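# Close the steel cabinet's open top drawer

## Task

Shove the steel cabinet's top drawer, which starts open, until it is completely closed, and leave it closed.

## Robot and tools

ROBOT. Two arms sit on a table. left_arm carries a left hand and right_arm a right hand; each hand is the mirror of the other. Their bases stand near scene y = +0.254 (left) and y = -0.276 (right), a little above the table top. A camera stand is fixed behind them.

FRAMES. Scene frame: origin at table-top height, midway between the arms, +x out over the table, +z up, +y toward left_arm. Each arm reports its hand point position (metres) and quaternion (wxyz) in its own base frame. Fixed cameras and the table use the scene frame. Motion offsets are in the current Hand target's own axes. Hand-point axes on the right hand: +z runs along the straight fingers toward the tips, +y points out of the palm's face, and +x runs across the palm away from the thumb. On the left hand +x points toward the thumb. The palm face is at y = -0.062. Straight fingertips reach about z = +0.12. A rigid mast at the wrist (x +0.05 to +0.10 on the right hand, sign flipped on the left; z -0.16 to -0.11) can collide with things.

execute_actions(actions, cameras). actions is a list of actions, run in order. Each action is a list of 1 to 15 rows, and each row lasts one control step of 1/30 s. If an action has fewer than 15 rows, its final row repeats to fill the rest. Every row is one flat list of 48 numbers, each in [-1, 1], covering both arms even if one arm stays still. The order is:
1-6: left_arm dx, dy, dz, rx, ry, rz.
7-22: left hand motor goals.
23-24: left current_limit, speed.
25-30: right_arm dx, dy, dz, rx, ry, rz.
31-46: right hand motor goals.
47-48: right current_limit, speed.

ARM NUMBERS. dx..rz are an offset, not a pose. They are measured in that arm's Hand target axes from the Hand target held when the action began. Every row counts from that same start, not from the row before it. A value of 1.0 equals 0.6 m of translation or 180 degrees. rx, ry, rz together form a single rotation vector. All zeros asks the arm to return to its current Hand target. Sending the same offset in the next action moves the arm further again. Each step the controller limits commanded orientation to within 40 degrees of the measured one, and it favours position over orientation. The hand often stops short of its target. The elbow sags under load, so the hand may end up lower than commanded. If the hand rests short, send the remaining distance as a new offset. Very small moves may not start. To stop pressing on something, set the target back behind the hand point.

HAND NUMBERS. Each hand has 16 goals in this order: index_abd, index_mcp, index_pip, index_dip, middle_abd, middle_mcp, middle_pip, middle_dip, ring_abd, ring_mcp, ring_pip, ring_dip, thumb_cmc, thumb_axl, thumb_mcp, thumb_ipl. Each is an absolute goal angle scaled linearly between its two stops. The straight values are: _abd 0.00, _mcp 0.75, _pip 0.58, _dip 0.70, thumb_cmc 0.71, thumb_axl 0.68, thumb_mcp 0.23, thumb_ipl 0.17. Going toward -1 curls the fingers toward the palm, and thumb_cmc at -1 brings the thumb round in front of the palm. current_limit maps -1..+1 to 0..550 mA, with a floor of 11 mA. speed sets how fast goals are approached: (speed+1)/2 of 8.5 rad/s. The starting values are current_limit +0.4 and speed -0.6. A zero in a hand slot is a real goal. To leave a hand unchanged, copy back its hand_goal, hand_current_limit and hand_speed. For pushing a drawer, a flat hand with straight fingers or a loose fist both work.

cameras: a list of names from cam_head_left, cam_head_right, cam_high, cam_left_wrist, cam_right_wrist, or ["all"], or []. If omitted, an empty actions list returns every image and otherwise none. A wrong name invalidates the call. Calling with an empty actions list just observes the scene.

zoom_image(camera, region): enlarges a region [x0, y0, x1, y1] in pixels of that camera's latest image, with origin at the top-left, no more than 504 by 504. Only cameras in the newest image set can be zoomed. The head and high cameras are 896x504 and the wrist cameras are 672x504 fisheye. The calibration is approximate, with errors of a few mm and degrees.

finished_scene(scene): ends the current scene permanently. Give the current scene's number. Call it only once the drawer is fully shut.

RESULTS. Each arm reports end_effector_position and end_effector_quat_wxyz in its base frame, plus Hand target, which is the last commanded pose after clipping and the base for the next offsets. Also reported: joint positions, joint velocities ("within noise" means at rest), and joint torques, which include gravity and have offsets, so they are not a clean contact signal. Each hand lists per motor hand_goal, hand_measured, hand_current_ma and hand_state (moving, goal, blocked or overload), plus hand_current_limit and hand_speed. Step readings give positions during motion. A MOTOR HOT line warns of heating. Reported positions can be off by a few cm, and by more at long reach.

CAUTIONS. Approach the drawer front slowly and push it gently and steadily rather than ramming it; slams, hits and very hard pushes are penalised. Striking the cabinet or other fixed or heavy items can fail the scene. Keep the two arms and hands clear of each other. Do not hold arms stretched out or press toward targets they cannot reach for long, because motors overheat and the arm can fault and drop. Keep finger currents moderate, since sustained current near 495 mA shuts a motor down. The robot keeps its last command while you think, so plan in small, deliberate moves and check with cameras.

Each tool is called after ">>>" in YAML: its name, and indented under it one key for each argument.

## Session

>>> execute_actions:
  actions: []

Scene clock: 0.00 s.
left_arm: end_effector_position=(+0.3645, +0.0829, +0.2995) hand_goal=(+0.000, +0.754, +0.576, +0.696, +0.000, +0.754, +0.576, +0.696, +0.000, +0.754, +0.576, +0.696, +0.714, +0.678, +0.226, +0.168) hand_measured=(+0.000, +0.754, +0.576, +0.696, +0.000, +0.754, +0.576, +0.696, +0.000, +0.754, +0.576, +0.696, +0.714, +0.678, +0.226, +0.168) hand_current_ma=(+0, +0, +0, +0, +0, +0, +0, +0, +0, +0, +0, +0, +0, +0, +0, +0) hand_state=(goal, goal, goal, goal, goal, goal, goal, goal, goal, goal, goal, goal, goal, goal, goal, goal) hand_current_limit=0.40 hand_speed=-0.60 end_effector_quat_wxyz=(+0.182, +0.191, +0.961, -0.085) | right_arm: end_effector_position=(+0.5282, +0.3389, +0.1115) hand_goal=(+0.000, +0.754, +0.576, +0.696, +0.000, +0.754, +0.576, +0.696, +0.000, +0.754, +0.576, +0.696, +0.714, +0.678, +0.226, +0.168) hand_measured=(+0.000, +0.754, +0.576, +0.696, +0.000, +0.754, +0.576, +0.696, +0.000, +0.754, +0.576, +0.696, +0.714, +0.678, +0.226, +0.168) hand_current_ma=(+0, +0, +0, +0, +0, +0, +0, +0, +0, +0, +0, +0, +0, +0, +0, +0) hand_state=(goal, goal, goal, goal, goal, goal, goal, goal, goal, goal, goal, goal, goal, goal, goal, goal) hand_current_limit=0.40 hand_speed=-0.60 end_effector_quat_wxyz=(-0.336, +0.496, +0.673, +0.434)
Joint positions: left_arm=[0.13 1.064 1.2 -1.407 0.275 -1.09] | right_arm=[0.381 1.729 0.992 -0.153 -1.034 0.478]
Joint velocities: within noise
Joint torques (N m): no reading
Heat: left arm: hottest waist 26 °C; right arm: hottest elbow 25 °C.
Hand target: left_arm +0.3721, +0.0826, +0.3119; +0.198, +0.196, +0.957, -0.082 | right_arm +0.5356, +0.3431, +0.1223; -0.331, +0.485, +0.676, +0.445

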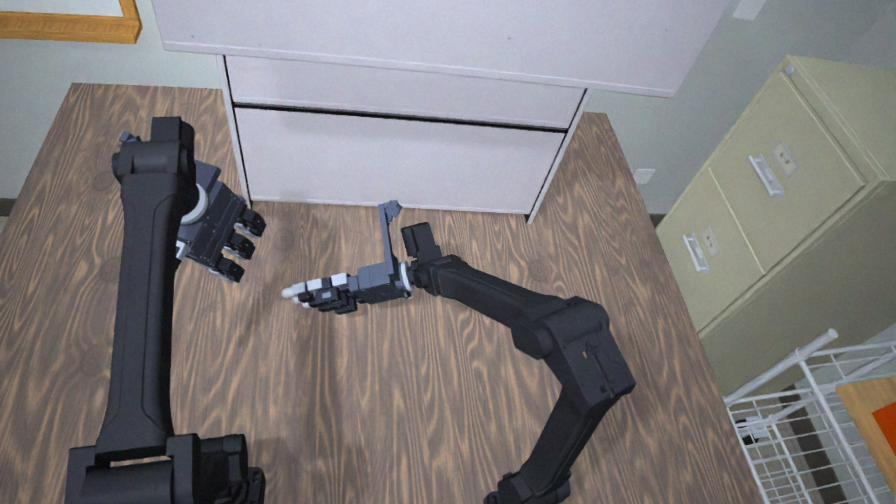

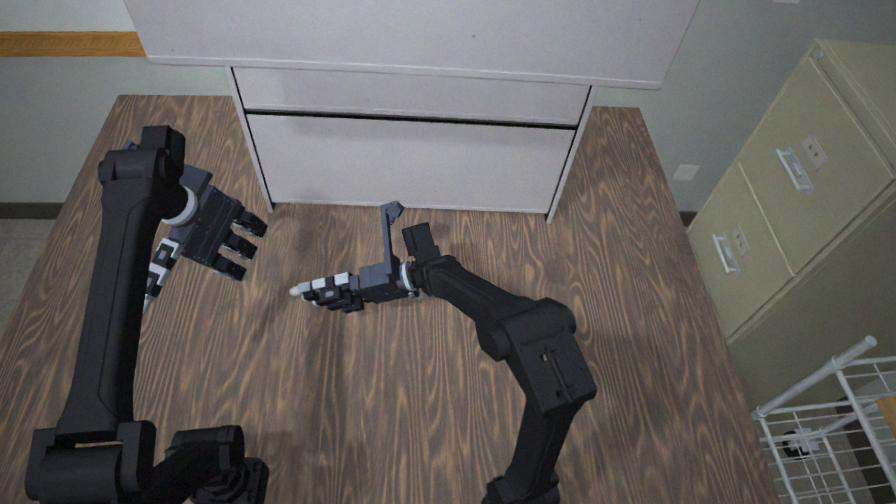

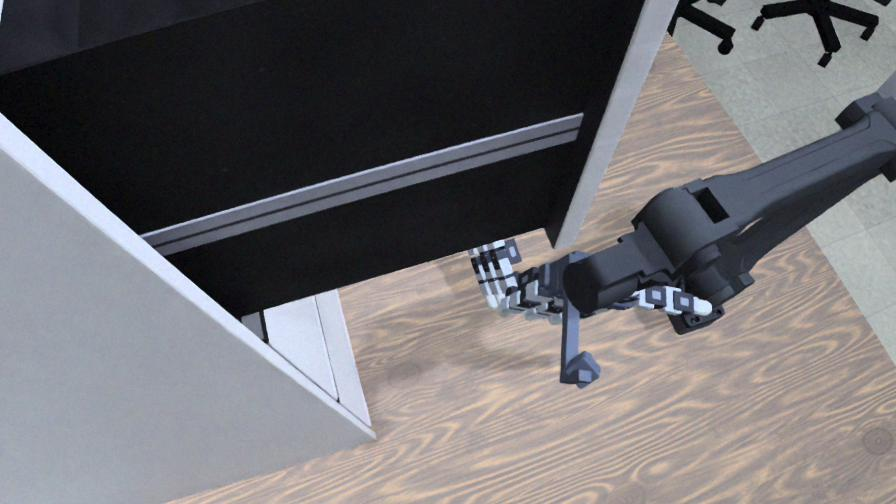

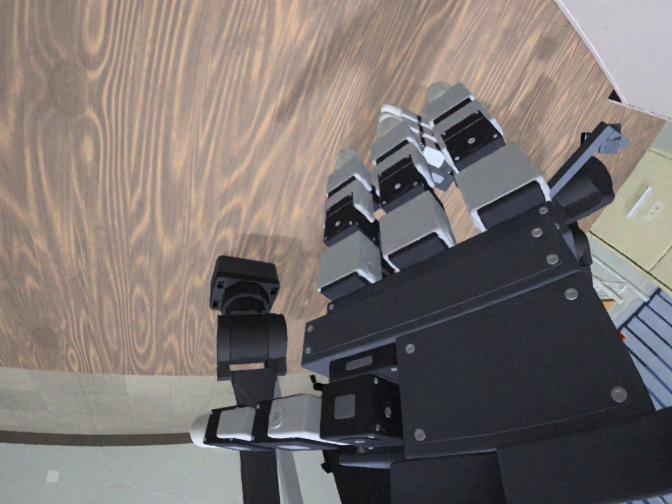

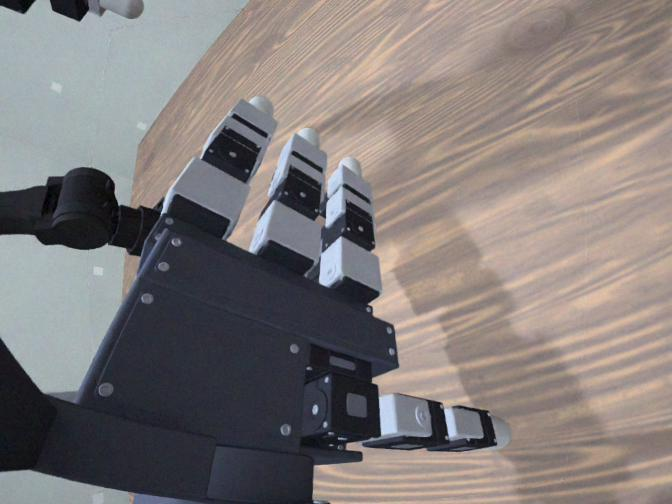

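>>> execute_actions:
  actions:
    - [[0,0,0,0,0,0,0,0.754,0.576,0.696,0,0.754,0.576,0.696,0,0.754,0.576,0.696,0.714,0.678,0.226,0.168,0.4,-0.6,0.0396,-0.0018,-0.0567,-0.0248,-0.0203,-0.0202,0,0.754,0.576,0.696,0,0.754,0.576,0.696,0,0.754,0.576,0.696,0.714,0.678,0.226,0.168,0.4,-0.6],[0,0,0,0,0,0,0,0.754,0.576,0.696,0,0.754,0.576,0.696,0,0.754,0.576,0.696,0.714,0.678,0.226,0.168,0.4,-0.6,0.0792,-0.0036,-0.1135,-0.0495,-0.0405,-0.0403,0,0.754,0.576,0.696,0,0.754,0.576,0.696,0,0.754,0.576,0.696,0.714,0.678,0.226,0.168,0.4,-0.6]]
    - [[0,0,0,0,0,0,0,0.754,0.576,0.696,0,0.754,0.576,0.696,0,0.754,0.576,0.696,0.714,0.678,0.226,0.168,0.4,-0.6,0.0629,0.0237,-0.121,-0.0495,-0.0405,-0.0403,0,0.754,0.576,0.696,0,0.754,0.576,0.696,0,0.754,0.576,0.696,0.714,0.678,0.226,0.168,0.4,-0.6]]
    - [[0,0,0,0,0,0,0,0.754,0.576,0.696,0,0.754,0.576,0.696,0,0.754,0.576,0.696,0.714,0.678,0.226,0.168,0.4,-0.6,0.0428,0.0493,-0.122,-0.0495,-0.0405,-0.0403,0,-0.342,-0.591,0.043,0,-0.342,-0.591,0.043,0,-0.342,-0.591,0.043,0.714,0.678,0.226,0.168,0.4,-0.6]]
    - [[0,0,0,0,0,0,0,0.754,0.576,0.696,0,0.754,0.576,0.696,0,0.754,0.576,0.696,0.714,0.678,0.226,0.168,0.4,-0.6,0.0198,0.0719,-0.1165,-0.0495,-0.0405,-0.0403,0,-0.342,-0.591,0.043,0,-0.342,-0.591,0.043,0,-0.342,-0.591,0.043,0.714,0.678,0.226,0.168,0.4,-0.6]]
  cameras: ["cam_head_left","cam_high"]

Scene clock: 200.37 s.
left_arm: end_effector_position=(+0.3645, +0.0829, +0.2995) hand_goal=(+0.000, +0.754, +0.576, +0.696, +0.000, +0.754, +0.576, +0.696, +0.000, +0.754, +0.576, +0.696, +0.714, +0.678, +0.226, +0.168) hand_measured=(+0.000, +0.754, +0.576, +0.696, +0.000, +0.754, +0.576, +0.696, +0.000, +0.754, +0.576, +0.696, +0.714, +0.678, +0.224, +0.168) hand_current_ma=(+0, -2, +1, +0, +0, -2, +1, +0, +0, -2, +1, +0, +0, -1, -5, -1) hand_state=(goal, goal, goal, goal, goal, goal, goal, goal, goal, goal, goal, goal, goal, goal, goal, goal) hand_current_limit=0.40 hand_speed=-0.60 end_effector_quat_wxyz=(+0.182, +0.191, +0.961, -0.085) | right_arm: end_effector_position=(+0.4705, +0.1598, +0.3906) hand_goal=(+0.000, -0.342, -0.590, +0.044, +0.000, -0.342, -0.590, +0.044, +0.000, -0.342, -0.590, +0.044, +0.714, +0.678, +0.226, +0.168) hand_measured=(+0.002, -0.336, -0.590, +0.046, +0.002, -0.336, -0.588, +0.046, +0.002, -0.336, -0.588, +0.046, +0.720, +0.678, +0.224, +0.168) hand_current_ma=(+2, +10, +1, +3, +2, +9, +1, +3, +2, +11, +1, +3, +10, -1, -2, +0) hand_state=(goal, goal, goal, goal, goal, goal, goal, goal, goal, goal, goal, goal, goal, goal, goal, goal) hand_current_limit=0.40 hand_speed=-0.60 end_effector_quat_wxyz=(+0.119, +0.482, +0.659, +0.565)
Joint positions: left_arm=[0.13 1.064 1.2 -1.407 0.275 -1.09] | right_arm=[0.256 0.958 0.781 -0.202 -0.447 0.253]
Joint torques (N m): left_arm=[-0.03 -5.01 13.7 0.75 0.15 -0.06] | right_arm=[-0.03 -4.37 12.9 2.3 -0.12 -0.41]
Heat: left arm: hottest elbow 35 °C; right arm: hottest elbow 33 °C.
Hand target: left_arm +0.3721, +0.0826, +0.3119; +0.198, +0.196, +0.957, -0.082 | right_arm +0.4723, +0.1592, +0.3914; +0.125, +0.475, +0.667, +0.560
Off the commanded pose: left_arm 0.015 m, 2 deg | right_arm 0.002 m, 1 deg.
Step readings (end_effector_position of left_arm | right_arm):
0: (+0.3645, +0.0829, +0.2995) | (+0.5282, +0.3389, +0.1115)
1: (+0.3645, +0.0829, +0.2995) | (+0.5283, +0.3388, +0.1113)
2: (+0.3645, +0.0829, +0.2995) | (+0.5297, +0.3375, +0.1114)
4: (+0.3645, +0.0829, +0.2995) | (+0.5314, +0.3278, +0.1126)
8: (+0.3645, +0.0829, +0.2995) | (+0.5197, +0.3093, +0.1415)
15: (+0.3645, +0.0829, +0.2995) | (+0.5174, +0.3040, +0.1913)
16: (+0.3645, +0.0829, +0.2995) | (+0.5179, +0.3032, +0.1911)
17: (+0.3645, +0.0829, +0.2995) | (+0.5196, +0.2993, +0.1900)
19: (+0.3645, +0.0829, +0.2995) | (+0.5183, +0.2853, +0.1901)
23: (+0.3645, +0.0829, +0.2995) | (+0.5080, +0.2627, +0.2171)
30: (+0.3645, +0.0829, +0.2995) | (+0.5028, +0.2560, +0.2583)
31: (+0.3645, +0.0829, +0.2995) | (+0.5033, +0.2554, +0.2584)
32: (+0.3645, +0.0829, +0.2995) | (+0.5041, +0.2524, +0.2576)
34: (+0.3645, +0.0829, +0.2995) | (+0.5049, +0.2389, +0.2603)
38: (+0.3645, +0.0829, +0.2995) | (+0.4968, +0.2171, +0.2927)
45: (+0.3645, +0.0829, +0.2995) | (+0.4873, +0.2079, +0.3274)
46: (+0.3645, +0.0829, +0.2995) | (+0.4873, +0.2075, +0.3267)
47: (+0.3645, +0.0829, +0.2995) | (+0.4881, +0.2049, +0.3268)
49: (+0.3645, +0.0829, +0.2995) | (+0.4897, +0.1929, +0.3321)
53: (+0.3645, +0.0829, +0.2995) | (+0.4821, +0.1701, +0.3649)
60: (+0.3645, +0.0829, +0.2995) | (+0.4706, +0.1604, +0.3921)
Images, in order (width x height): cam_head_left 896x504, cam_high 896x504.

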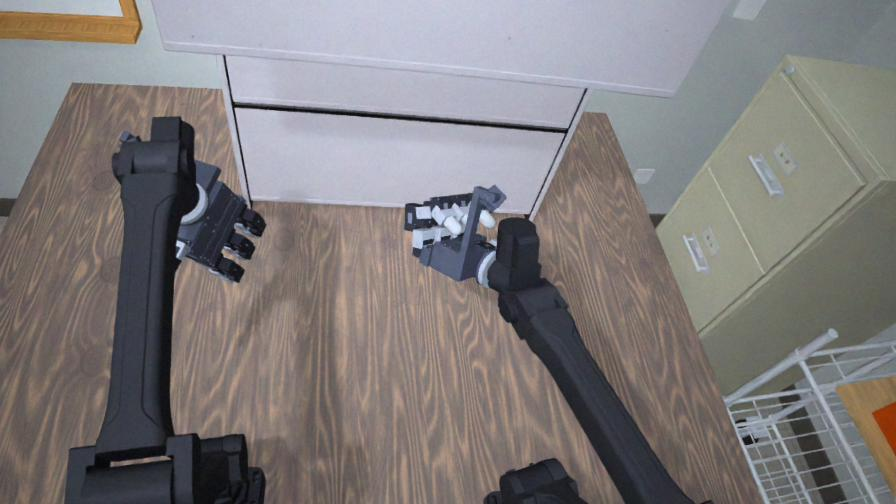

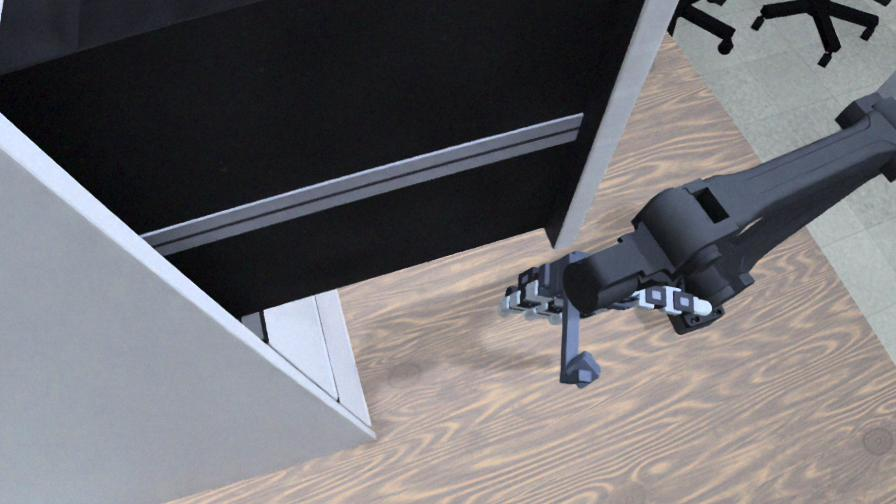

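>>> execute_actions:
  actions:
    - [[0,0,0,0,0,0,0,0.754,0.576,0.696,0,0.754,0.576,0.696,0,0.754,0.576,0.696,0.714,0.678,0.226,0.168,0.4,-0.6,0.0125,0.0425,-0.0523,-0.015,-0.0205,-0.008,0,-0.342,-0.591,0.043,0,-0.342,-0.591,0.043,0,-0.342,-0.591,0.043,0.714,0.678,0.226,0.168,0.4,-0.6],[0,0,0,0,0,0,0,0.754,0.576,0.696,0,0.754,0.576,0.696,0,0.754,0.576,0.696,0.714,0.678,0.226,0.168,0.4,-0.6,0.025,0.085,-0.1046,-0.03,-0.0411,-0.016,0,-0.342,-0.591,0.043,0,-0.342,-0.591,0.043,0,-0.342,-0.591,0.043,0.714,0.678,0.226,0.168,0.4,-0.6]]
    - [[0,0,0,0,0,0,0,0.754,0.576,0.696,0,0.754,0.576,0.696,0,0.754,0.576,0.696,0.714,0.678,0.226,0.168,0.4,-0.6,0.0074,0.0954,-0.0982,-0.03,-0.0411,-0.016,0,-0.342,-0.591,0.043,0,-0.342,-0.591,0.043,0,-0.342,-0.591,0.043,0.714,0.678,0.226,0.168,0.4,-0.6]]
    - [[0,0,0,0,0,0,0,0.754,0.576,0.696,0,0.754,0.576,0.696,0,0.754,0.576,0.696,0.714,0.678,0.226,0.168,0.4,-0.6,-0.0097,0.1042,-0.0886,-0.03,-0.0411,-0.016,0,-0.342,-0.591,0.043,0,-0.342,-0.591,0.043,0,-0.342,-0.591,0.043,0.714,0.678,0.226,0.168,0.4,-0.6]]
    - [[0,0,0,0,0,0,0,0.754,0.576,0.696,0,0.754,0.576,0.696,0,0.754,0.576,0.696,0.714,0.678,0.226,0.168,0.4,-0.6,-0.0258,0.1111,-0.0762,-0.03,-0.0411,-0.016,0,-0.342,-0.591,0.043,0,-0.342,-0.591,0.043,0,-0.342,-0.591,0.043,0.714,0.678,0.226,0.168,0.4,-0.6]]
    - [[0,0,0,0,0,0,0,0.754,0.576,0.696,0,0.754,0.576,0.696,0,0.754,0.576,0.696,0.714,0.678,0.226,0.168,0.4,-0.6,-0.0404,0.1159,-0.0612,-0.03,-0.0411,-0.016,0,-0.342,-0.591,0.043,0,-0.342,-0.591,0.043,0,-0.342,-0.591,0.043,0.714,0.678,0.226,0.168,0.4,-0.6]]
  cameras: ["all"]

Scene clock: 219.10 s.
left_arm: end_effector_position=(+0.3645, +0.0829, +0.2995) hand_goal=(+0.000, +0.754, +0.576, +0.696, +0.000, +0.754, +0.576, +0.696, +0.000, +0.754, +0.576, +0.696, +0.714, +0.678, +0.226, +0.168) hand_measured=(+0.000, +0.754, +0.576, +0.696, +0.000, +0.754, +0.576, +0.696, +0.000, +0.754, +0.576, +0.696, +0.714, +0.678, +0.224, +0.168) hand_current_ma=(+0, -2, +1, +0, +0, -2, +1, +0, +0, -2, +1, +0, +0, -1, -5, -1) hand_state=(goal, goal, goal, goal, goal, goal, goal, goal, goal, goal, goal, goal, goal, goal, goal, goal) hand_current_limit=0.40 hand_speed=-0.60 end_effector_quat_wxyz=(+0.182, +0.191, +0.961, -0.085) | right_arm: end_effector_position=(+0.3489, +0.0040, +0.7237) hand_goal=(+0.000, -0.342, -0.590, +0.044, +0.000, -0.342, -0.590, +0.044, +0.000, -0.342, -0.590, +0.044, +0.714, +0.678, +0.226, +0.168) hand_measured=(+0.002, -0.340, -0.590, +0.046, +0.002, -0.340, -0.590, +0.046, +0.002, -0.340, -0.590, +0.046, +0.724, +0.678, +0.224, +0.168) hand_current_ma=(+2, +2, +0, +3, +2, +2, +0, +3, +2, +3, +0, +3, +16, -1, -2, +0) hand_state=(goal, goal, goal, goal, goal, goal, goal, goal, goal, goal, goal, goal, goal, goal, goal, goal) hand_current_limit=0.40 hand_speed=-0.60 end_effector_quat_wxyz=(+0.483, +0.509, +0.505, +0.503)
Joint positions: left_arm=[0.13 1.064 1.2 -1.407 0.275 -1.09] | right_arm=[0.152 0.726 1.32 -0.622 0.136 0.029]
Joint torques (N m): left_arm=[-0.03 -5.13 13.65 0.84 0.14 -0.06] | right_arm=[-0.38 0.15 15.02 2.36 0.02 -0.28]
Heat: left arm: hottest elbow 35 °C; right arm: hottest elbow 33 °C.
Hand target: left_arm +0.3721, +0.0826, +0.3119; +0.198, +0.196, +0.957, -0.082 | right_arm +0.3395, -0.0001, +0.7469; +0.501, +0.499, +0.500, +0.500
Off the commanded pose: left_arm 0.015 m, 2 deg | right_arm 0.025 m, 2 deg.
Step readings (end_effector_position of left_arm | right_arm):
0: (+0.3645, +0.0829, +0.2995) | (+0.4705, +0.1598, +0.3906)
1: (+0.3645, +0.0829, +0.2995) | (+0.4706, +0.1596, +0.3905)
2: (+0.3645, +0.0829, +0.2995) | (+0.4707, +0.1584, +0.3895)
4: (+0.3645, +0.0829, +0.2995) | (+0.4701, +0.1472, +0.3883)
8: (+0.3645, +0.0829, +0.2995) | (+0.4557, +0.1334, +0.4036)
15: (+0.3645, +0.0829, +0.2995) | (+0.4423, +0.1281, +0.4304)
16: (+0.3645, +0.0829, +0.2995) | (+0.4423, +0.1279, +0.4302)
17: (+0.3645, +0.0829, +0.2995) | (+0.4424, +0.1253, +0.4307)
19: (+0.3645, +0.0829, +0.2995) | (+0.4416, +0.1131, +0.4332)
23: (+0.3645, +0.0829, +0.2995) | (+0.4289, +0.1014, +0.4621)
30: (+0.3645, +0.0829, +0.2995) | (+0.4163, +0.0962, +0.5095)
31: (+0.3645, +0.0829, +0.2995) | (+0.4163, +0.0959, +0.5097)
32: (+0.3645, +0.0829, +0.2995) | (+0.4166, +0.0934, +0.5096)
34: (+0.3645, +0.0829, +0.2995) | (+0.4169, +0.0836, +0.5120)
38: (+0.3645, +0.0829, +0.2995) | (+0.4095, +0.0717, +0.5357)
45: (+0.3645, +0.0829, +0.2995) | (+0.3945, +0.0691, +0.5767)
46: (+0.3645, +0.0829, +0.2995) | (+0.3941, +0.0681, +0.5785)
47: (+0.3645, +0.0829, +0.2995) | (+0.3938, +0.0651, +0.5797)
49: (+0.3645, +0.0829, +0.2995) | (+0.3924, +0.0552, +0.5852)
53: (+0.3645, +0.0829, +0.2995) | (+0.3840, +0.0409, +0.6147)
60: (+0.3645, +0.0829, +0.2995) | (+0.3711, +0.0366, +0.6496)
61: (+0.3645, +0.0829, +0.2995) | (+0.3707, +0.0361, +0.6506)
62: (+0.3645, +0.0829, +0.2995) | (+0.3699, +0.0336, +0.6520)
64: (+0.3645, +0.0829, +0.2995) | (+0.3672, +0.0242, +0.6591)
68: (+0.3645, +0.0829, +0.2995) | (+0.3526, +0.0088, +0.6931)
75: (+0.3645, +0.0829, +0.2995) | (+0.3373, +0.0005, +0.7284)
camera_calibration:
cam_right_wrist: T_world_to_cam=[[0.0364855, -0.812488, 0.581835, -0.394216], [-0.749134, -0.407583, -0.522182, 0.592147], [0.661413, -0.416821, -0.623534, 0.341837], [0, 0, 0, 1]] pos_world=[0.231886, 0.0635378, 0.751724]

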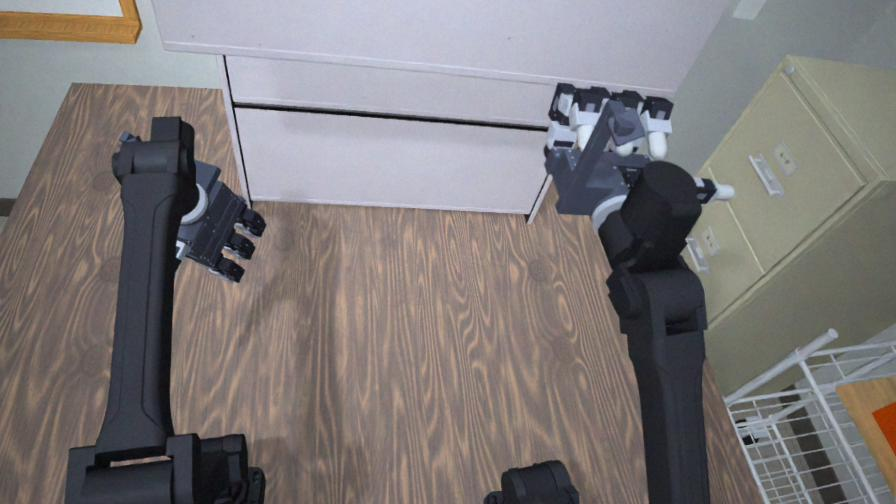

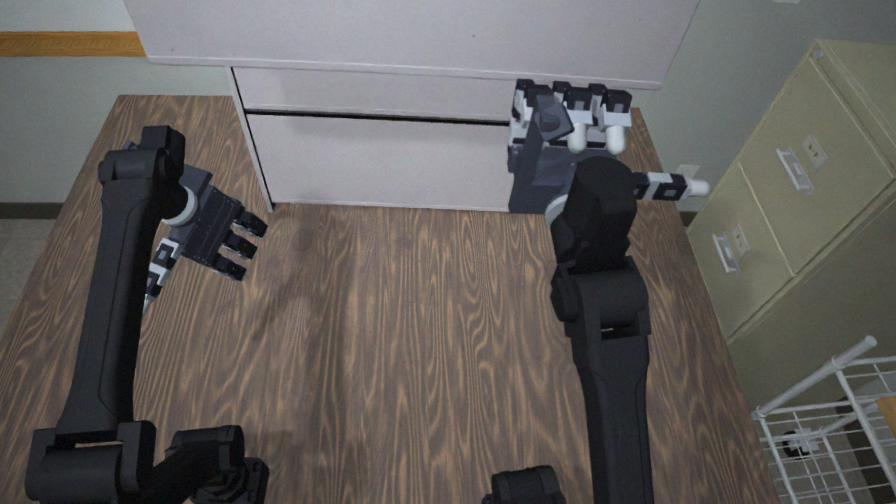

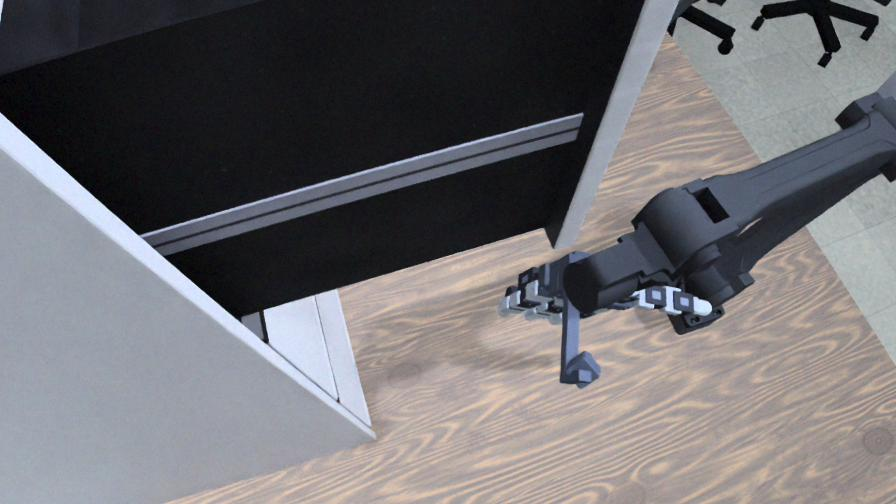

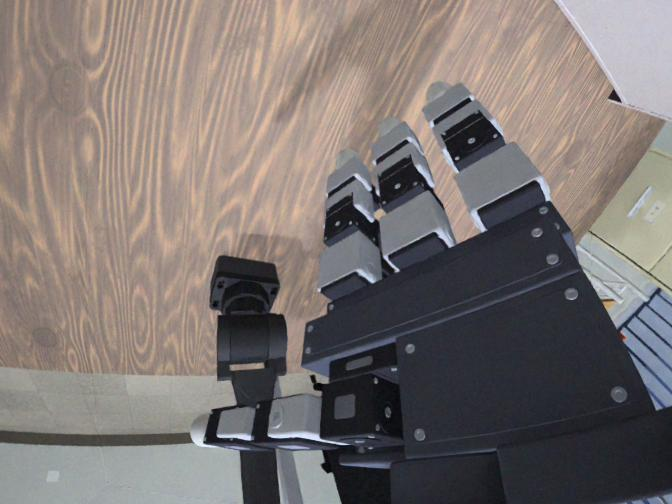

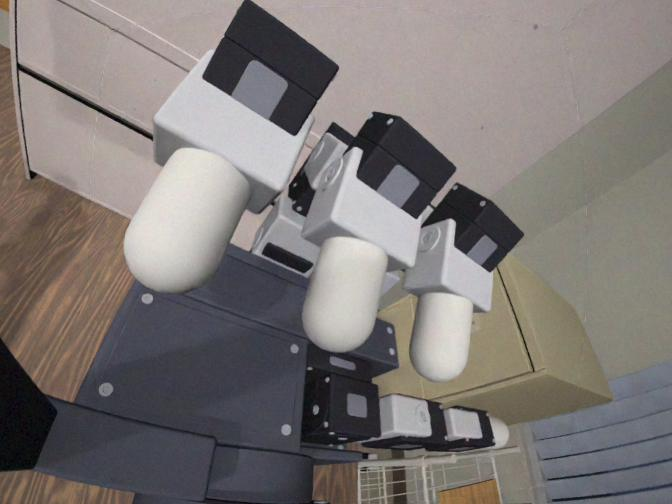

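>>> execute_actions:
  actions:
    - [[0,0,0,0,0,0,0,0.754,0.576,0.696,0,0.754,0.576,0.696,0,0.754,0.576,0.696,0.714,0.678,0.226,0.168,0.4,-0.6,0,0.05,-0.04,0,0,0,0,-0.342,-0.591,0.043,0,-0.342,-0.591,0.043,0,-0.342,-0.591,0.043,0.714,0.678,0.226,0.168,0.75,-0.6]]
    - [[0,0,0,0,0,0,0,0.754,0.576,0.696,0,0.754,0.576,0.696,0,0.754,0.576,0.696,0.714,0.678,0.226,0.168,0.4,-0.6,0,0.01,0,0,0,0,0,0.754,0.576,0.696,0,0.754,0.576,0.696,0,0.754,0.576,0.696,0.714,0.678,0.226,0.168,0.75,-0.6]]
    - [[0,0,0,0,0,0,0,0.754,0.576,0.696,0,0.754,0.576,0.696,0,0.754,0.576,0.696,0.714,0.678,0.226,0.168,0.4,-0.6,0,0,0,0,0,0,0,0.754,0.576,0.696,0,0.754,0.576,0.696,0,0.754,0.576,0.696,0.714,0.678,0.226,0.168,0.75,-0.6]]
  cameras: ["cam_head_left","cam_head_right","cam_right_wrist"]

Scene clock: 229.47 s.
left_arm: end_effector_position=(+0.3645, +0.0829, +0.2995) hand_goal=(+0.000, +0.754, +0.576, +0.696, +0.000, +0.754, +0.576, +0.696, +0.000, +0.754, +0.576, +0.696, +0.714, +0.678, +0.226, +0.168) hand_measured=(+0.000, +0.754, +0.576, +0.696, +0.000, +0.754, +0.576, +0.696, +0.000, +0.754, +0.576, +0.696, +0.714, +0.678, +0.224, +0.168) hand_current_ma=(+0, -2, +1, +0, +0, -2, +1, +0, +0, -2, +1, +0, +0, -1, -5, -1) hand_state=(goal, goal, goal, goal, goal, goal, goal, goal, goal, goal, goal, goal, goal, goal, goal, goal) hand_current_limit=0.40 hand_speed=-0.60 end_effector_quat_wxyz=(+0.182, +0.191, +0.961, -0.085) | right_arm: end_effector_position=(+0.3275, -0.0016, +0.7574) hand_goal=(+0.000, +0.754, +0.576, +0.696, +0.000, +0.754, +0.576, +0.696, +0.000, +0.754, +0.576, +0.696, +0.714, +0.678, +0.226, +0.168) hand_measured=(+0.002, +0.762, +0.576, +0.694, +0.002, +0.762, +0.576, +0.694, +0.002, +0.764, +0.576, +0.694, +0.724, +0.678, +0.224, +0.168) hand_current_ma=(+2, +16, +0, -3, +2, +13, +0, -3, +2, +17, +0, -3, +16, -1, -2, +0) hand_state=(goal, goal, goal, goal, goal, goal, goal, goal, goal, goal, goal, goal, goal, goal, goal, goal) hand_current_limit=0.75 hand_speed=-0.60 end_effector_quat_wxyz=(+0.486, +0.514, +0.503, +0.497)
Joint positions: left_arm=[0.13 1.064 1.2 -1.407 0.275 -1.09] | right_arm=[0.153 0.736 1.438 -0.736 0.151 0.027]
Joint torques (N m): left_arm=[0.56 -5.36 13.75 0.76 0.2 -0.07] | right_arm=[1.26 0.79 15.13 2.59 0.22 -0.28]
Heat: left arm: hottest elbow 36 °C; right arm: hottest elbow 33 °C.
Hand target: left_arm +0.3721, +0.0826, +0.3119; +0.198, +0.196, +0.957, -0.082 | right_arm +0.3155, +0.0000, +0.7827; +0.501, +0.499, +0.500, +0.500
Off the commanded pose: left_arm 0.015 m, 2 deg | right_arm 0.028 m, 2 deg.
Step readings (end_effector_position of left_arm | right_arm):
0: (+0.3645, +0.0829, +0.2995) | (+0.3489, +0.0040, +0.7237)
1: (+0.3645, +0.0829, +0.2995) | (+0.3491, +0.0040, +0.7233)
2: (+0.3645, +0.0829, +0.2995) | (+0.3485, +0.0039, +0.7236)
4: (+0.3645, +0.0829, +0.2995) | (+0.3467, +0.0030, +0.7238)
8: (+0.3645, +0.0829, +0.2995) | (+0.3371, +0.0005, +0.7377)
15: (+0.3645, +0.0829, +0.2995) | (+0.3275, -0.0015, +0.7523)
16: (+0.3645, +0.0829, +0.2995) | (+0.3277, -0.0015, +0.7520)
17: (+0.3645, +0.0829, +0.2995) | (+0.3268, -0.0016, +0.7528)
19: (+0.3645, +0.0829, +0.2995) | (+0.3245, -0.0021, +0.7562)
23: (+0.3645, +0.0829, +0.2995) | (+0.3233, -0.0023, +0.7593)
30: (+0.3645, +0.0829, +0.2995) | (+0.3233, -0.0023, +0.7601)
31: (+0.3645, +0.0829, +0.2995) | (+0.3234, -0.0023, +0.7597)
32: (+0.3645, +0.0829, +0.2995) | (+0.3234, -0.0023, +0.7597)
34: (+0.3645, +0.0829, +0.2995) | (+0.3234, -0.0023, +0.7597)
38: (+0.3645, +0.0829, +0.2995) | (+0.3234, -0.0023, +0.7597)
45: (+0.3645, +0.0829, +0.2995) | (+0.3274, -0.0017, +0.7571)
camera_calibration:
cam_right_wrist: T_world_to_cam=[[0.0276982, -0.811279, 0.584003, -0.416329], [-0.758182, -0.397793, -0.516643, 0.590199], [0.651454, -0.428471, -0.626115, 0.379895], [0, 0, 0, 1]] pos_world=[0.211526, 0.0597927, 0.785918]
Images, in order (width x height): cam_head_left 896x504, cam_head_right 896x504, cam_right_wrist 672x504.

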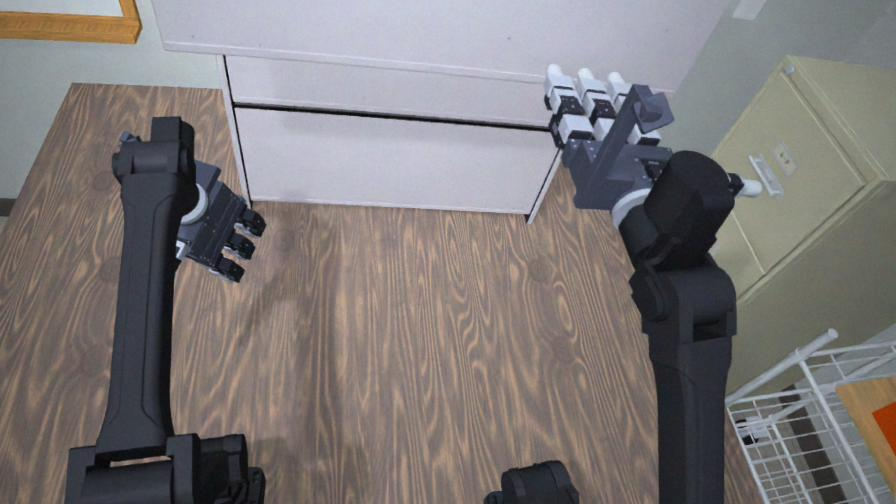

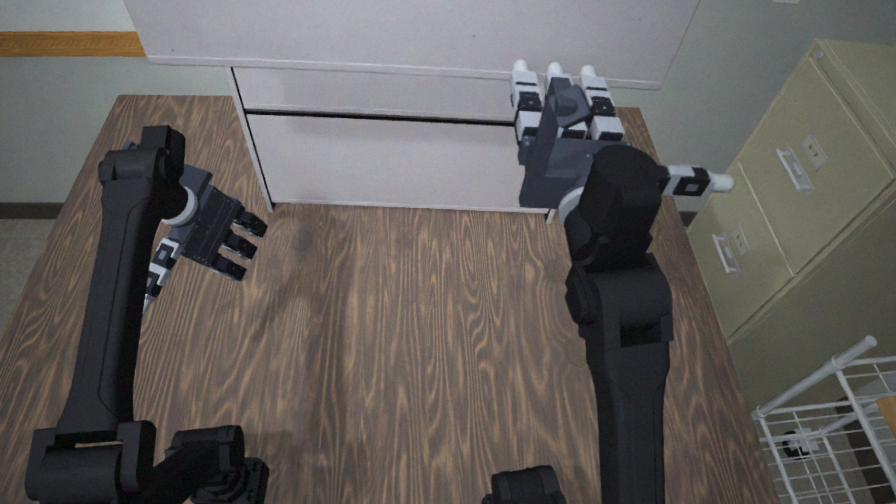

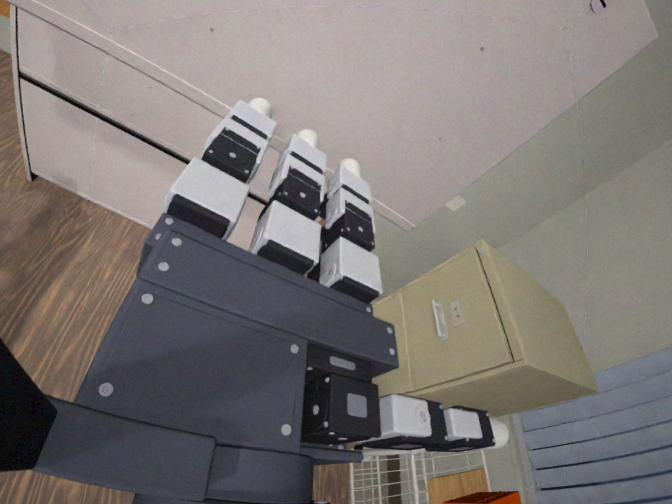

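>>> execute_actions:
  actions:
    - [[0,0,0,0,0,0,0,0.754,0.576,0.696,0,0.754,0.576,0.696,0,0.754,0.576,0.696,0.714,0.678,0.226,0.168,0.4,-0.6,0,0,0.05,0,0,0,0,0.754,0.576,0.696,0,0.754,0.576,0.696,0,0.754,0.576,0.696,0.714,0.678,0.226,0.168,0.75,-0.6]]
    - [[0,0,0,0,0,0,0,0.754,0.576,0.696,0,0.754,0.576,0.696,0,0.754,0.576,0.696,0.714,0.678,0.226,0.168,0.4,-0.6,0,0,0.05,0,0,0,0,0.754,0.576,0.696,0,0.754,0.576,0.696,0,0.754,0.576,0.696,0.714,0.678,0.226,0.168,0.75,-0.6]]
    - [[0,0,0,0,0,0,0,0.754,0.576,0.696,0,0.754,0.576,0.696,0,0.754,0.576,0.696,0.714,0.678,0.226,0.168,0.4,-0.6,0,0,0.05,0,0,0,0,0.754,0.576,0.696,0,0.754,0.576,0.696,0,0.754,0.576,0.696,0.714,0.678,0.226,0.168,0.75,-0.6]]
  cameras: ["cam_head_left","cam_right_wrist"]

Scene clock: 238.43 s.
left_arm: end_effector_position=(+0.3645, +0.0829, +0.2995) hand_goal=(+0.000, +0.754, +0.576, +0.696, +0.000, +0.754, +0.576, +0.696, +0.000, +0.754, +0.576, +0.696, +0.714, +0.678, +0.226, +0.168) hand_measured=(+0.000, +0.754, +0.576, +0.696, +0.000, +0.754, +0.576, +0.696, +0.000, +0.754, +0.576, +0.696, +0.714, +0.678, +0.224, +0.168) hand_current_ma=(+0, -2, +1, +0, +0, -2, +1, +0, +0, -2, +1, +0, +0, -1, -5, -1) hand_state=(goal, goal, goal, goal, goal, goal, goal, goal, goal, goal, goal, goal, goal, goal, goal, goal) hand_current_limit=0.40 hand_speed=-0.60 end_effector_quat_wxyz=(+0.182, +0.191, +0.961, -0.085) | right_arm: end_effector_position=(+0.3949, +0.0005, +0.7614) hand_goal=(+0.000, +0.754, +0.576, +0.696, +0.000, +0.754, +0.576, +0.696, +0.000, +0.754, +0.576, +0.696, +0.714, +0.678, +0.226, +0.168) hand_measured=(-0.014, +0.804, +0.600, +0.708, +0.002, +0.766, +0.578, +0.698, +0.002, +0.764, +0.576, +0.694, +0.724, +0.678, +0.224, +0.168) hand_current_ma=(-25, +151, +54, +23, +2, +26, +3, +1, +1, +20, +0, -3, +17, -1, -2, +0) hand_state=(goal, blocked, blocked, goal, goal, goal, goal, goal, goal, goal, goal, goal, goal, goal, goal, goal) hand_current_limit=0.75 hand_speed=-0.60 end_effector_quat_wxyz=(+0.483, +0.515, +0.506, +0.496)
Joint positions: left_arm=[0.13 1.064 1.2 -1.407 0.275 -1.09] | right_arm=[0.113 0.882 1.5 -0.659 0.109 0.026]
Joint torques (N m): left_arm=[0.03 -4.95 13.81 0.84 0.18 -0.04] | right_arm=[-0.5 0.97 14.69 4.74 -0.03 -0.28]
Heat: left arm: hottest elbow 36 °C; right arm: hottest elbow 33 °C.
Hand target: left_arm +0.3721, +0.0826, +0.3119; +0.198, +0.196, +0.957, -0.082 | right_arm +0.4053, -0.0001, +0.7831; +0.501, +0.499, +0.500, +0.501
Off the commanded pose: left_arm 0.015 m, 2 deg | right_arm 0.024 m, 3 deg.
Step readings (end_effector_position of left_arm | right_arm):
0: (+0.3645, +0.0829, +0.2995) | (+0.3275, -0.0016, +0.7574)
1: (+0.3645, +0.0829, +0.2995) | (+0.3275, -0.0016, +0.7574)
2: (+0.3645, +0.0829, +0.2995) | (+0.3286, -0.0012, +0.7570)
4: (+0.3645, +0.0829, +0.2995) | (+0.3366, +0.0003, +0.7539)
8: (+0.3645, +0.0829, +0.2995) | (+0.3456, +0.0028, +0.7533)
15: (+0.3645, +0.0829, +0.2995) | (+0.3473, +0.0015, +0.7537)
16: (+0.3645, +0.0829, +0.2995) | (+0.3483, +0.0016, +0.7532)
17: (+0.3645, +0.0829, +0.2995) | (+0.3507, +0.0021, +0.7526)
19: (+0.3645, +0.0829, +0.2995) | (+0.3565, +0.0019, +0.7522)
23: (+0.3645, +0.0829, +0.2995) | (+0.3565, +0.0007, +0.7584)
30: (+0.3645, +0.0829, +0.2995) | (+0.3580, +0.0008, +0.7593)
31: (+0.3645, +0.0829, +0.2995) | (+0.3586, +0.0008, +0.7591)
32: (+0.3645, +0.0829, +0.2995) | (+0.3596, +0.0005, +0.7595)
34: (+0.3645, +0.0829, +0.2995) | (+0.3617, +0.0002, +0.7612)
38: (+0.3645, +0.0829, +0.2995) | (+0.3691, +0.0000, +0.7626)
45: (+0.3645, +0.0829, +0.2995) | (+0.3876, +0.0005, +0.7618)
camera_calibration:
cam_right_wrist: T_world_to_cam=[[0.0345023, -0.810739, 0.58439, -0.421844], [-0.760474, -0.400697, -0.511, 0.640796], [0.648451, -0.426783, -0.630371, 0.343823], [0, 0, 0, 1]] pos_world=[0.278911, 0.0614978, 0.790704]
Images, in order (width x height): cam_head_left 896x504, cam_right_wrist 672x504.

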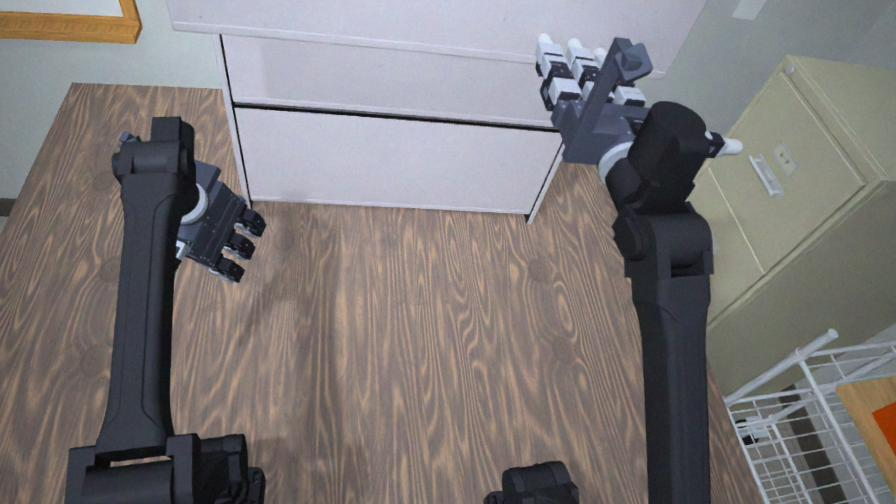

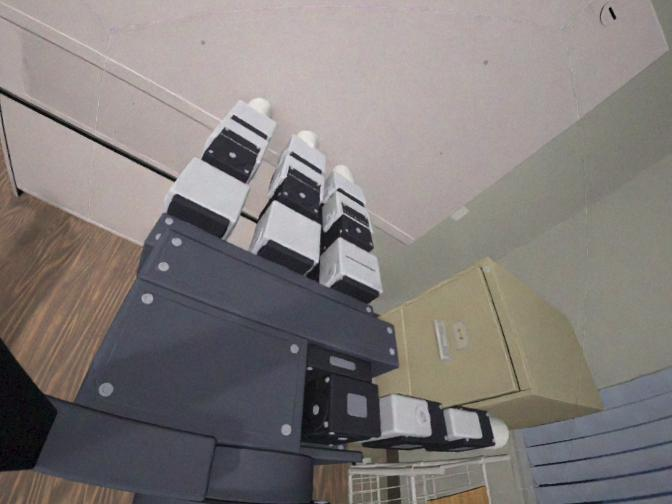

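>>> execute_actions:
  actions:
    - [[0,0,0,0,0,0,0,0.754,0.576,0.696,0,0.754,0.576,0.696,0,0.754,0.576,0.696,0.714,0.678,0.226,0.168,0.4,-0.6,0,0,0.06,0,-0.014,0,0,0.754,0.576,0.696,0,0.754,0.576,0.696,0,0.754,0.576,0.696,0.714,0.678,0.226,0.168,0.75,-0.6]]
    - [[0,0,0,0,0,0,0,0.754,0.576,0.696,0,0.754,0.576,0.696,0,0.754,0.576,0.696,0.714,0.678,0.226,0.168,0.4,-0.6,0.003,0,0.06,0,0,0,0,0.754,0.576,0.696,0,0.754,0.576,0.696,0,0.754,0.576,0.696,0.714,0.678,0.226,0.168,0.75,-0.6]]
    - [[0,0,0,0,0,0,0,0.754,0.576,0.696,0,0.754,0.576,0.696,0,0.754,0.576,0.696,0.714,0.678,0.226,0.168,0.4,-0.6,0.003,0,0.06,0,0,0,0,0.754,0.576,0.696,0,0.754,0.576,0.696,0,0.754,0.576,0.696,0.714,0.678,0.226,0.168,0.75,-0.6]]
    - [[0,0,0,0,0,0,0,0.754,0.576,0.696,0,0.754,0.576,0.696,0,0.754,0.576,0.696,0.714,0.678,0.226,0.168,0.4,-0.6,0.003,0,0.06,0,0,0,0,0.754,0.576,0.696,0,0.754,0.576,0.696,0,0.754,0.576,0.696,0.714,0.678,0.226,0.168,0.75,-0.6]]
  cameras: ["cam_head_left","cam_right_wrist"]

Scene clock: 251.73 s.
left_arm: end_effector_position=(+0.3645, +0.0829, +0.2995) hand_goal=(+0.000, +0.754, +0.576, +0.696, +0.000, +0.754, +0.576, +0.696, +0.000, +0.754, +0.576, +0.696, +0.714, +0.678, +0.226, +0.168) hand_measured=(+0.000, +0.754, +0.576, +0.696, +0.000, +0.754, +0.576, +0.696, +0.000, +0.754, +0.576, +0.696, +0.714, +0.678, +0.224, +0.168) hand_current_ma=(+0, -2, +1, +0, +0, -2, +1, +0, +0, -2, +1, +0, +0, -1, -5, -1) hand_state=(goal, goal, goal, goal, goal, goal, goal, goal, goal, goal, goal, goal, goal, goal, goal, goal) hand_current_limit=0.40 hand_speed=-0.60 end_effector_quat_wxyz=(+0.182, +0.191, +0.961, -0.085) | right_arm: end_effector_position=(+0.5334, +0.0036, +0.7689) hand_goal=(+0.000, +0.754, +0.576, +0.696, +0.000, +0.754, +0.576, +0.696, +0.000, +0.754, +0.576, +0.696, +0.714, +0.678, +0.226, +0.168) hand_measured=(+0.002, +0.778, +0.584, +0.700, +0.004, +0.774, +0.584, +0.700, +0.022, +0.766, +0.578, +0.696, +0.724, +0.678, +0.224, +0.168) hand_current_ma=(+2, +57, +12, +5, +4, +49, +13, +5, +42, +22, +1, +0, +17, -1, -2, +0) hand_state=(goal, blocked, goal, goal, goal, blocked, goal, goal, blocked, goal, goal, goal, goal, goal, goal, goal) hand_current_limit=0.75 hand_speed=-0.60 end_effector_quat_wxyz=(+0.495, +0.521, +0.495, +0.489)
Joint positions: left_arm=[0.13 1.064 1.2 -1.407 0.275 -1.09] | right_arm=[0.095 1.207 1.71 -0.535 0.125 0.024]
Joint torques (N m): left_arm=[-0.21 -5.42 13.85 0.75 0.15 -0.08] | right_arm=[-0.21 -4.01 15.69 4.44 -0.02 -0.26]
Heat: left arm: hottest elbow 36 °C; right arm: hottest elbow 34 °C.
Hand target: left_arm +0.3721, +0.0826, +0.3119; +0.198, +0.196, +0.957, -0.082 | right_arm +0.5496, +0.0007, +0.7833; +0.511, +0.510, +0.489, +0.489
Off the commanded pose: left_arm 0.015 m, 2 deg | right_arm 0.022 m, 2 deg.
Step readings (end_effector_position of left_arm | right_arm):
0: (+0.3645, +0.0829, +0.2995) | (+0.3949, +0.0005, +0.7614)
1: (+0.3645, +0.0829, +0.2995) | (+0.3953, +0.0003, +0.7611)
2: (+0.3645, +0.0829, +0.2995) | (+0.3983, +0.0006, +0.7597)
4: (+0.3645, +0.0829, +0.2995) | (+0.4021, +0.0001, +0.7596)
8: (+0.3645, +0.0829, +0.2995) | (+0.4071, +0.0000, +0.7629)
15: (+0.3645, +0.0829, +0.2995) | (+0.4225, +0.0006, +0.7630)
16: (+0.3645, +0.0829, +0.2995) | (+0.4242, +0.0005, +0.7634)
17: (+0.3645, +0.0829, +0.2995) | (+0.4273, +0.0009, +0.7632)
19: (+0.3645, +0.0829, +0.2995) | (+0.4325, +0.0015, +0.7640)
23: (+0.3645, +0.0829, +0.2995) | (+0.4444, +0.0029, +0.7643)
30: (+0.3645, +0.0829, +0.2995) | (+0.4576, +0.0027, +0.7689)
31: (+0.3645, +0.0829, +0.2995) | (+0.4599, +0.0030, +0.7686)
32: (+0.3645, +0.0829, +0.2995) | (+0.4630, +0.0030, +0.7676)
34: (+0.3645, +0.0829, +0.2995) | (+0.4683, +0.0031, +0.7688)
38: (+0.3645, +0.0829, +0.2995) | (+0.4788, +0.0030, +0.7704)
45: (+0.3645, +0.0829, +0.2995) | (+0.4952, +0.0032, +0.7690)
46: (+0.3645, +0.0829, +0.2995) | (+0.4968, +0.0032, +0.7684)
47: (+0.3645, +0.0829, +0.2995) | (+0.4990, +0.0032, +0.7682)
49: (+0.3645, +0.0829, +0.2995) | (+0.5024, +0.0032, +0.7708)
53: (+0.3645, +0.0829, +0.2995) | (+0.5112, +0.0034, +0.7728)
60: (+0.3645, +0.0829, +0.2995) | (+0.5270, +0.0035, +0.7721)
camera_calibration:
cam_right_wrist: T_world_to_cam=[[0.000757999, -0.810592, 0.58561, -0.411426], [-0.769413, -0.374532, -0.517426, 0.760917], [0.638752, -0.450184, -0.623964, 0.260391], [0, 0, 0, 1]] pos_world=[0.419446, 0.0687135, 0.797128]
Images, in order (width x height): cam_head_left 896x504, cam_right_wrist 672x504.

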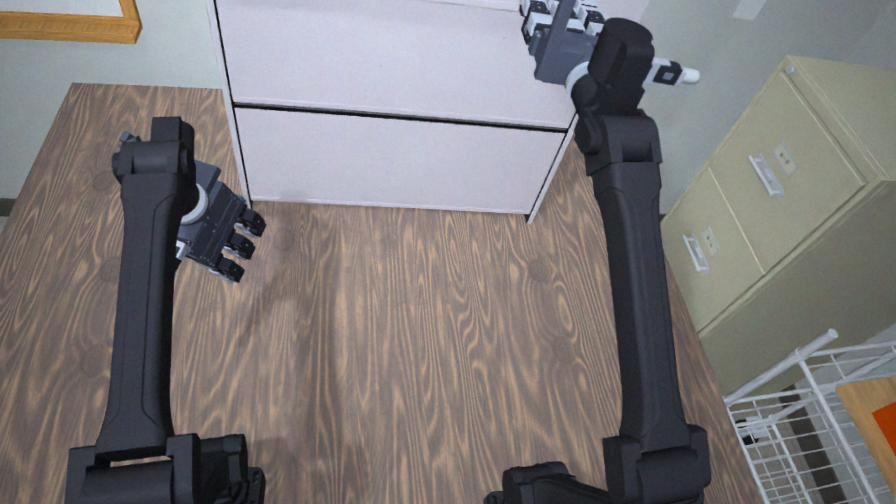

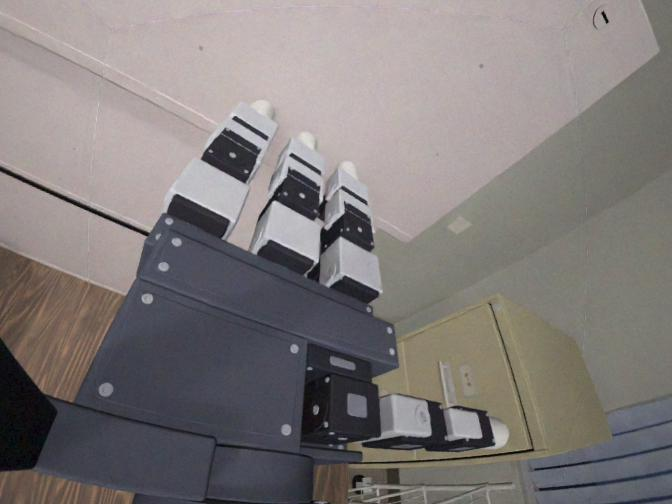

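>>> execute_actions:
  actions:
    - [[0,0,0,0,0,0,0,0.754,0.576,0.696,0,0.754,0.576,0.696,0,0.754,0.576,0.696,0.714,0.678,0.226,0.168,0.4,-0.6,0,-0.01,0.06,0,0,0,0,0.754,0.576,0.696,0,0.754,0.576,0.696,0,0.754,0.576,0.696,0.714,0.678,0.226,0.168,0.75,-0.6]]
    - [[0,0,0,0,0,0,0,0.754,0.576,0.696,0,0.754,0.576,0.696,0,0.754,0.576,0.696,0.714,0.678,0.226,0.168,0.4,-0.6,0.003,0,0.05,0,0,0,0,0.754,0.576,0.696,0,0.754,0.576,0.696,0,0.754,0.576,0.696,0.714,0.678,0.226,0.168,0.75,-0.6]]
    - [[0,0,0,0,0,0,0,0.754,0.576,0.696,0,0.754,0.576,0.696,0,0.754,0.576,0.696,0.714,0.678,0.226,0.168,0.4,-0.6,0.003,0,0.04,0,0,0,0,0.754,0.576,0.696,0,0.754,0.576,0.696,0,0.754,0.576,0.696,0.714,0.678,0.226,0.168,0.75,-0.6]]
  cameras: ["cam_head_left","cam_high","cam_right_wrist"]

Scene clock: 262.40 s.
left_arm: end_effector_position=(+0.3645, +0.0829, +0.2995) hand_goal=(+0.000, +0.754, +0.576, +0.696, +0.000, +0.754, +0.576, +0.696, +0.000, +0.754, +0.576, +0.696, +0.714, +0.678, +0.226, +0.168) hand_measured=(+0.000, +0.754, +0.576, +0.696, +0.000, +0.754, +0.576, +0.696, +0.000, +0.754, +0.576, +0.696, +0.714, +0.678, +0.224, +0.168) hand_current_ma=(+0, -2, +1, +0, +0, -2, +1, +0, +0, -2, +1, +0, +0, -1, -5, -1) hand_state=(goal, goal, goal, goal, goal, goal, goal, goal, goal, goal, goal, goal, goal, goal, goal, goal) hand_current_limit=0.40 hand_speed=-0.60 end_effector_quat_wxyz=(+0.182, +0.191, +0.961, -0.085) | right_arm: end_effector_position=(+0.6148, +0.0034, +0.7745) hand_goal=(+0.000, +0.754, +0.576, +0.696, +0.000, +0.754, +0.576, +0.696, +0.000, +0.754, +0.576, +0.696, +0.714, +0.678, +0.226, +0.168) hand_measured=(+0.002, +0.776, +0.584, +0.700, +0.004, +0.774, +0.584, +0.700, +0.028, +0.788, +0.590, +0.702, +0.724, +0.678, +0.224, +0.168) hand_current_ma=(+2, +55, +12, +4, +4, +49, +14, +5, +54, +95, +30, +9, +17, -1, -2, +0) hand_state=(goal, blocked, goal, goal, goal, blocked, goal, goal, blocked, blocked, goal, goal, goal, goal, goal, goal) hand_current_limit=0.75 hand_speed=-0.60 end_effector_quat_wxyz=(+0.499, +0.518, +0.490, +0.494)
Joint positions: left_arm=[0.13 1.064 1.2 -1.407 0.275 -1.09] | right_arm=[0.077 1.416 1.903 -0.503 0.11 0.024]
Joint torques (N m): left_arm=[0.21 -4.89 13.65 0.96 0.12 -0.04] | right_arm=[-0.38 -6.12 16.03 4.11 -0.03 -0.25]
Heat: left arm: hottest elbow 36 °C; right arm: hottest elbow 36 °C.
Hand target: left_arm +0.3721, +0.0826, +0.3119; +0.198, +0.196, +0.957, -0.082 | right_arm +0.6396, +0.0004, +0.7775; +0.511, +0.510, +0.489, +0.489
Off the commanded pose: left_arm 0.015 m, 2 deg | right_arm 0.025 m, 2 deg.
Step readings (end_effector_position of left_arm | right_arm):
0: (+0.3645, +0.0829, +0.2995) | (+0.5334, +0.0036, +0.7689)
1: (+0.3645, +0.0829, +0.2995) | (+0.5337, +0.0037, +0.7687)
2: (+0.3645, +0.0829, +0.2995) | (+0.5347, +0.0038, +0.7687)
4: (+0.3645, +0.0829, +0.2995) | (+0.5362, +0.0034, +0.7715)
8: (+0.3645, +0.0829, +0.2995) | (+0.5418, +0.0030, +0.7730)
15: (+0.3645, +0.0829, +0.2995) | (+0.5570, +0.0031, +0.7717)
16: (+0.3645, +0.0829, +0.2995) | (+0.5593, +0.0031, +0.7706)
17: (+0.3645, +0.0829, +0.2995) | (+0.5617, +0.0031, +0.7703)
19: (+0.3645, +0.0829, +0.2995) | (+0.5663, +0.0029, +0.7718)
23: (+0.3645, +0.0829, +0.2995) | (+0.5769, +0.0029, +0.7723)
30: (+0.3645, +0.0829, +0.2995) | (+0.5925, +0.0031, +0.7696)
31: (+0.3645, +0.0829, +0.2995) | (+0.5941, +0.0032, +0.7689)
32: (+0.3645, +0.0829, +0.2995) | (+0.5960, +0.0033, +0.7688)
34: (+0.3645, +0.0829, +0.2995) | (+0.5985, +0.0031, +0.7718)
38: (+0.3645, +0.0829, +0.2995) | (+0.6046, +0.0031, +0.7743)
45: (+0.3645, +0.0829, +0.2995) | (+0.6144, +0.0034, +0.7738)
camera_calibration:
cam_right_wrist: T_world_to_cam=[[-0.0105642, -0.811687, 0.583997, -0.406638], [-0.761246, -0.372165, -0.531035, 0.83186], [0.648378, -0.450175, -0.613961, 0.198121], [0, 0, 0, 1]] pos_world=[0.500497, 0.0687157, 0.800861]
Images, in order (width x height): cam_head_left 896x504, cam_high 896x504, cam_right_wrist 672x504.

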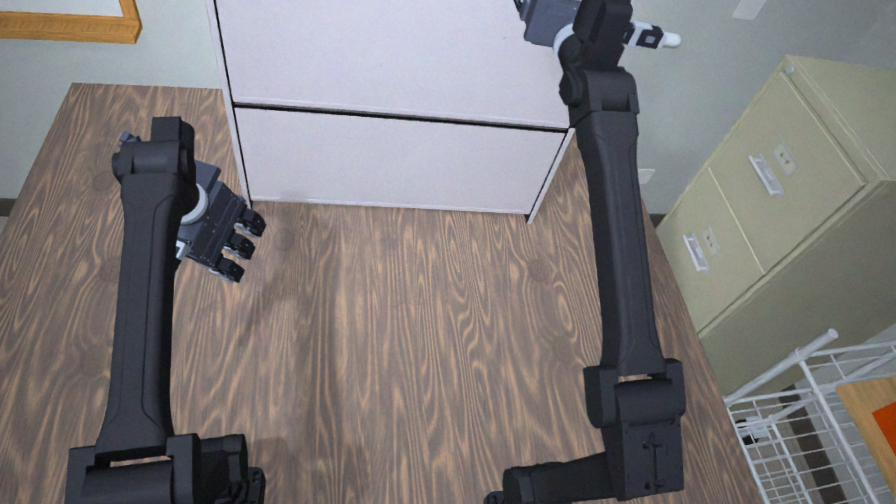

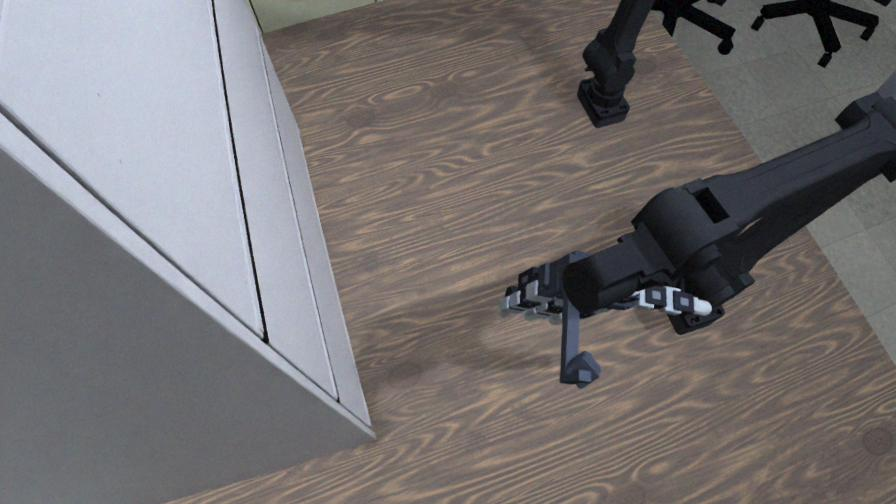

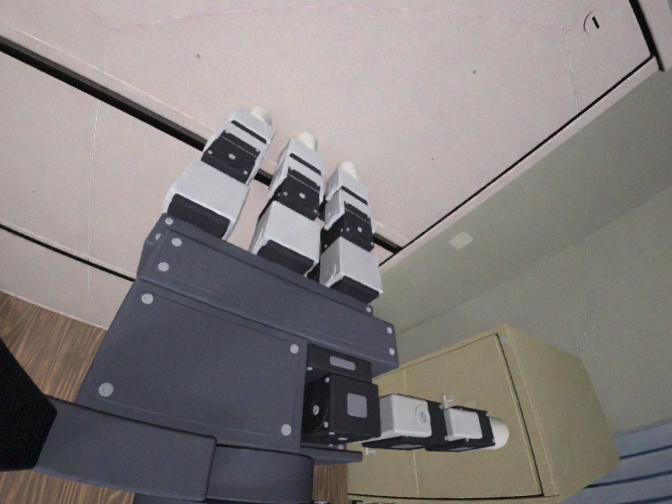

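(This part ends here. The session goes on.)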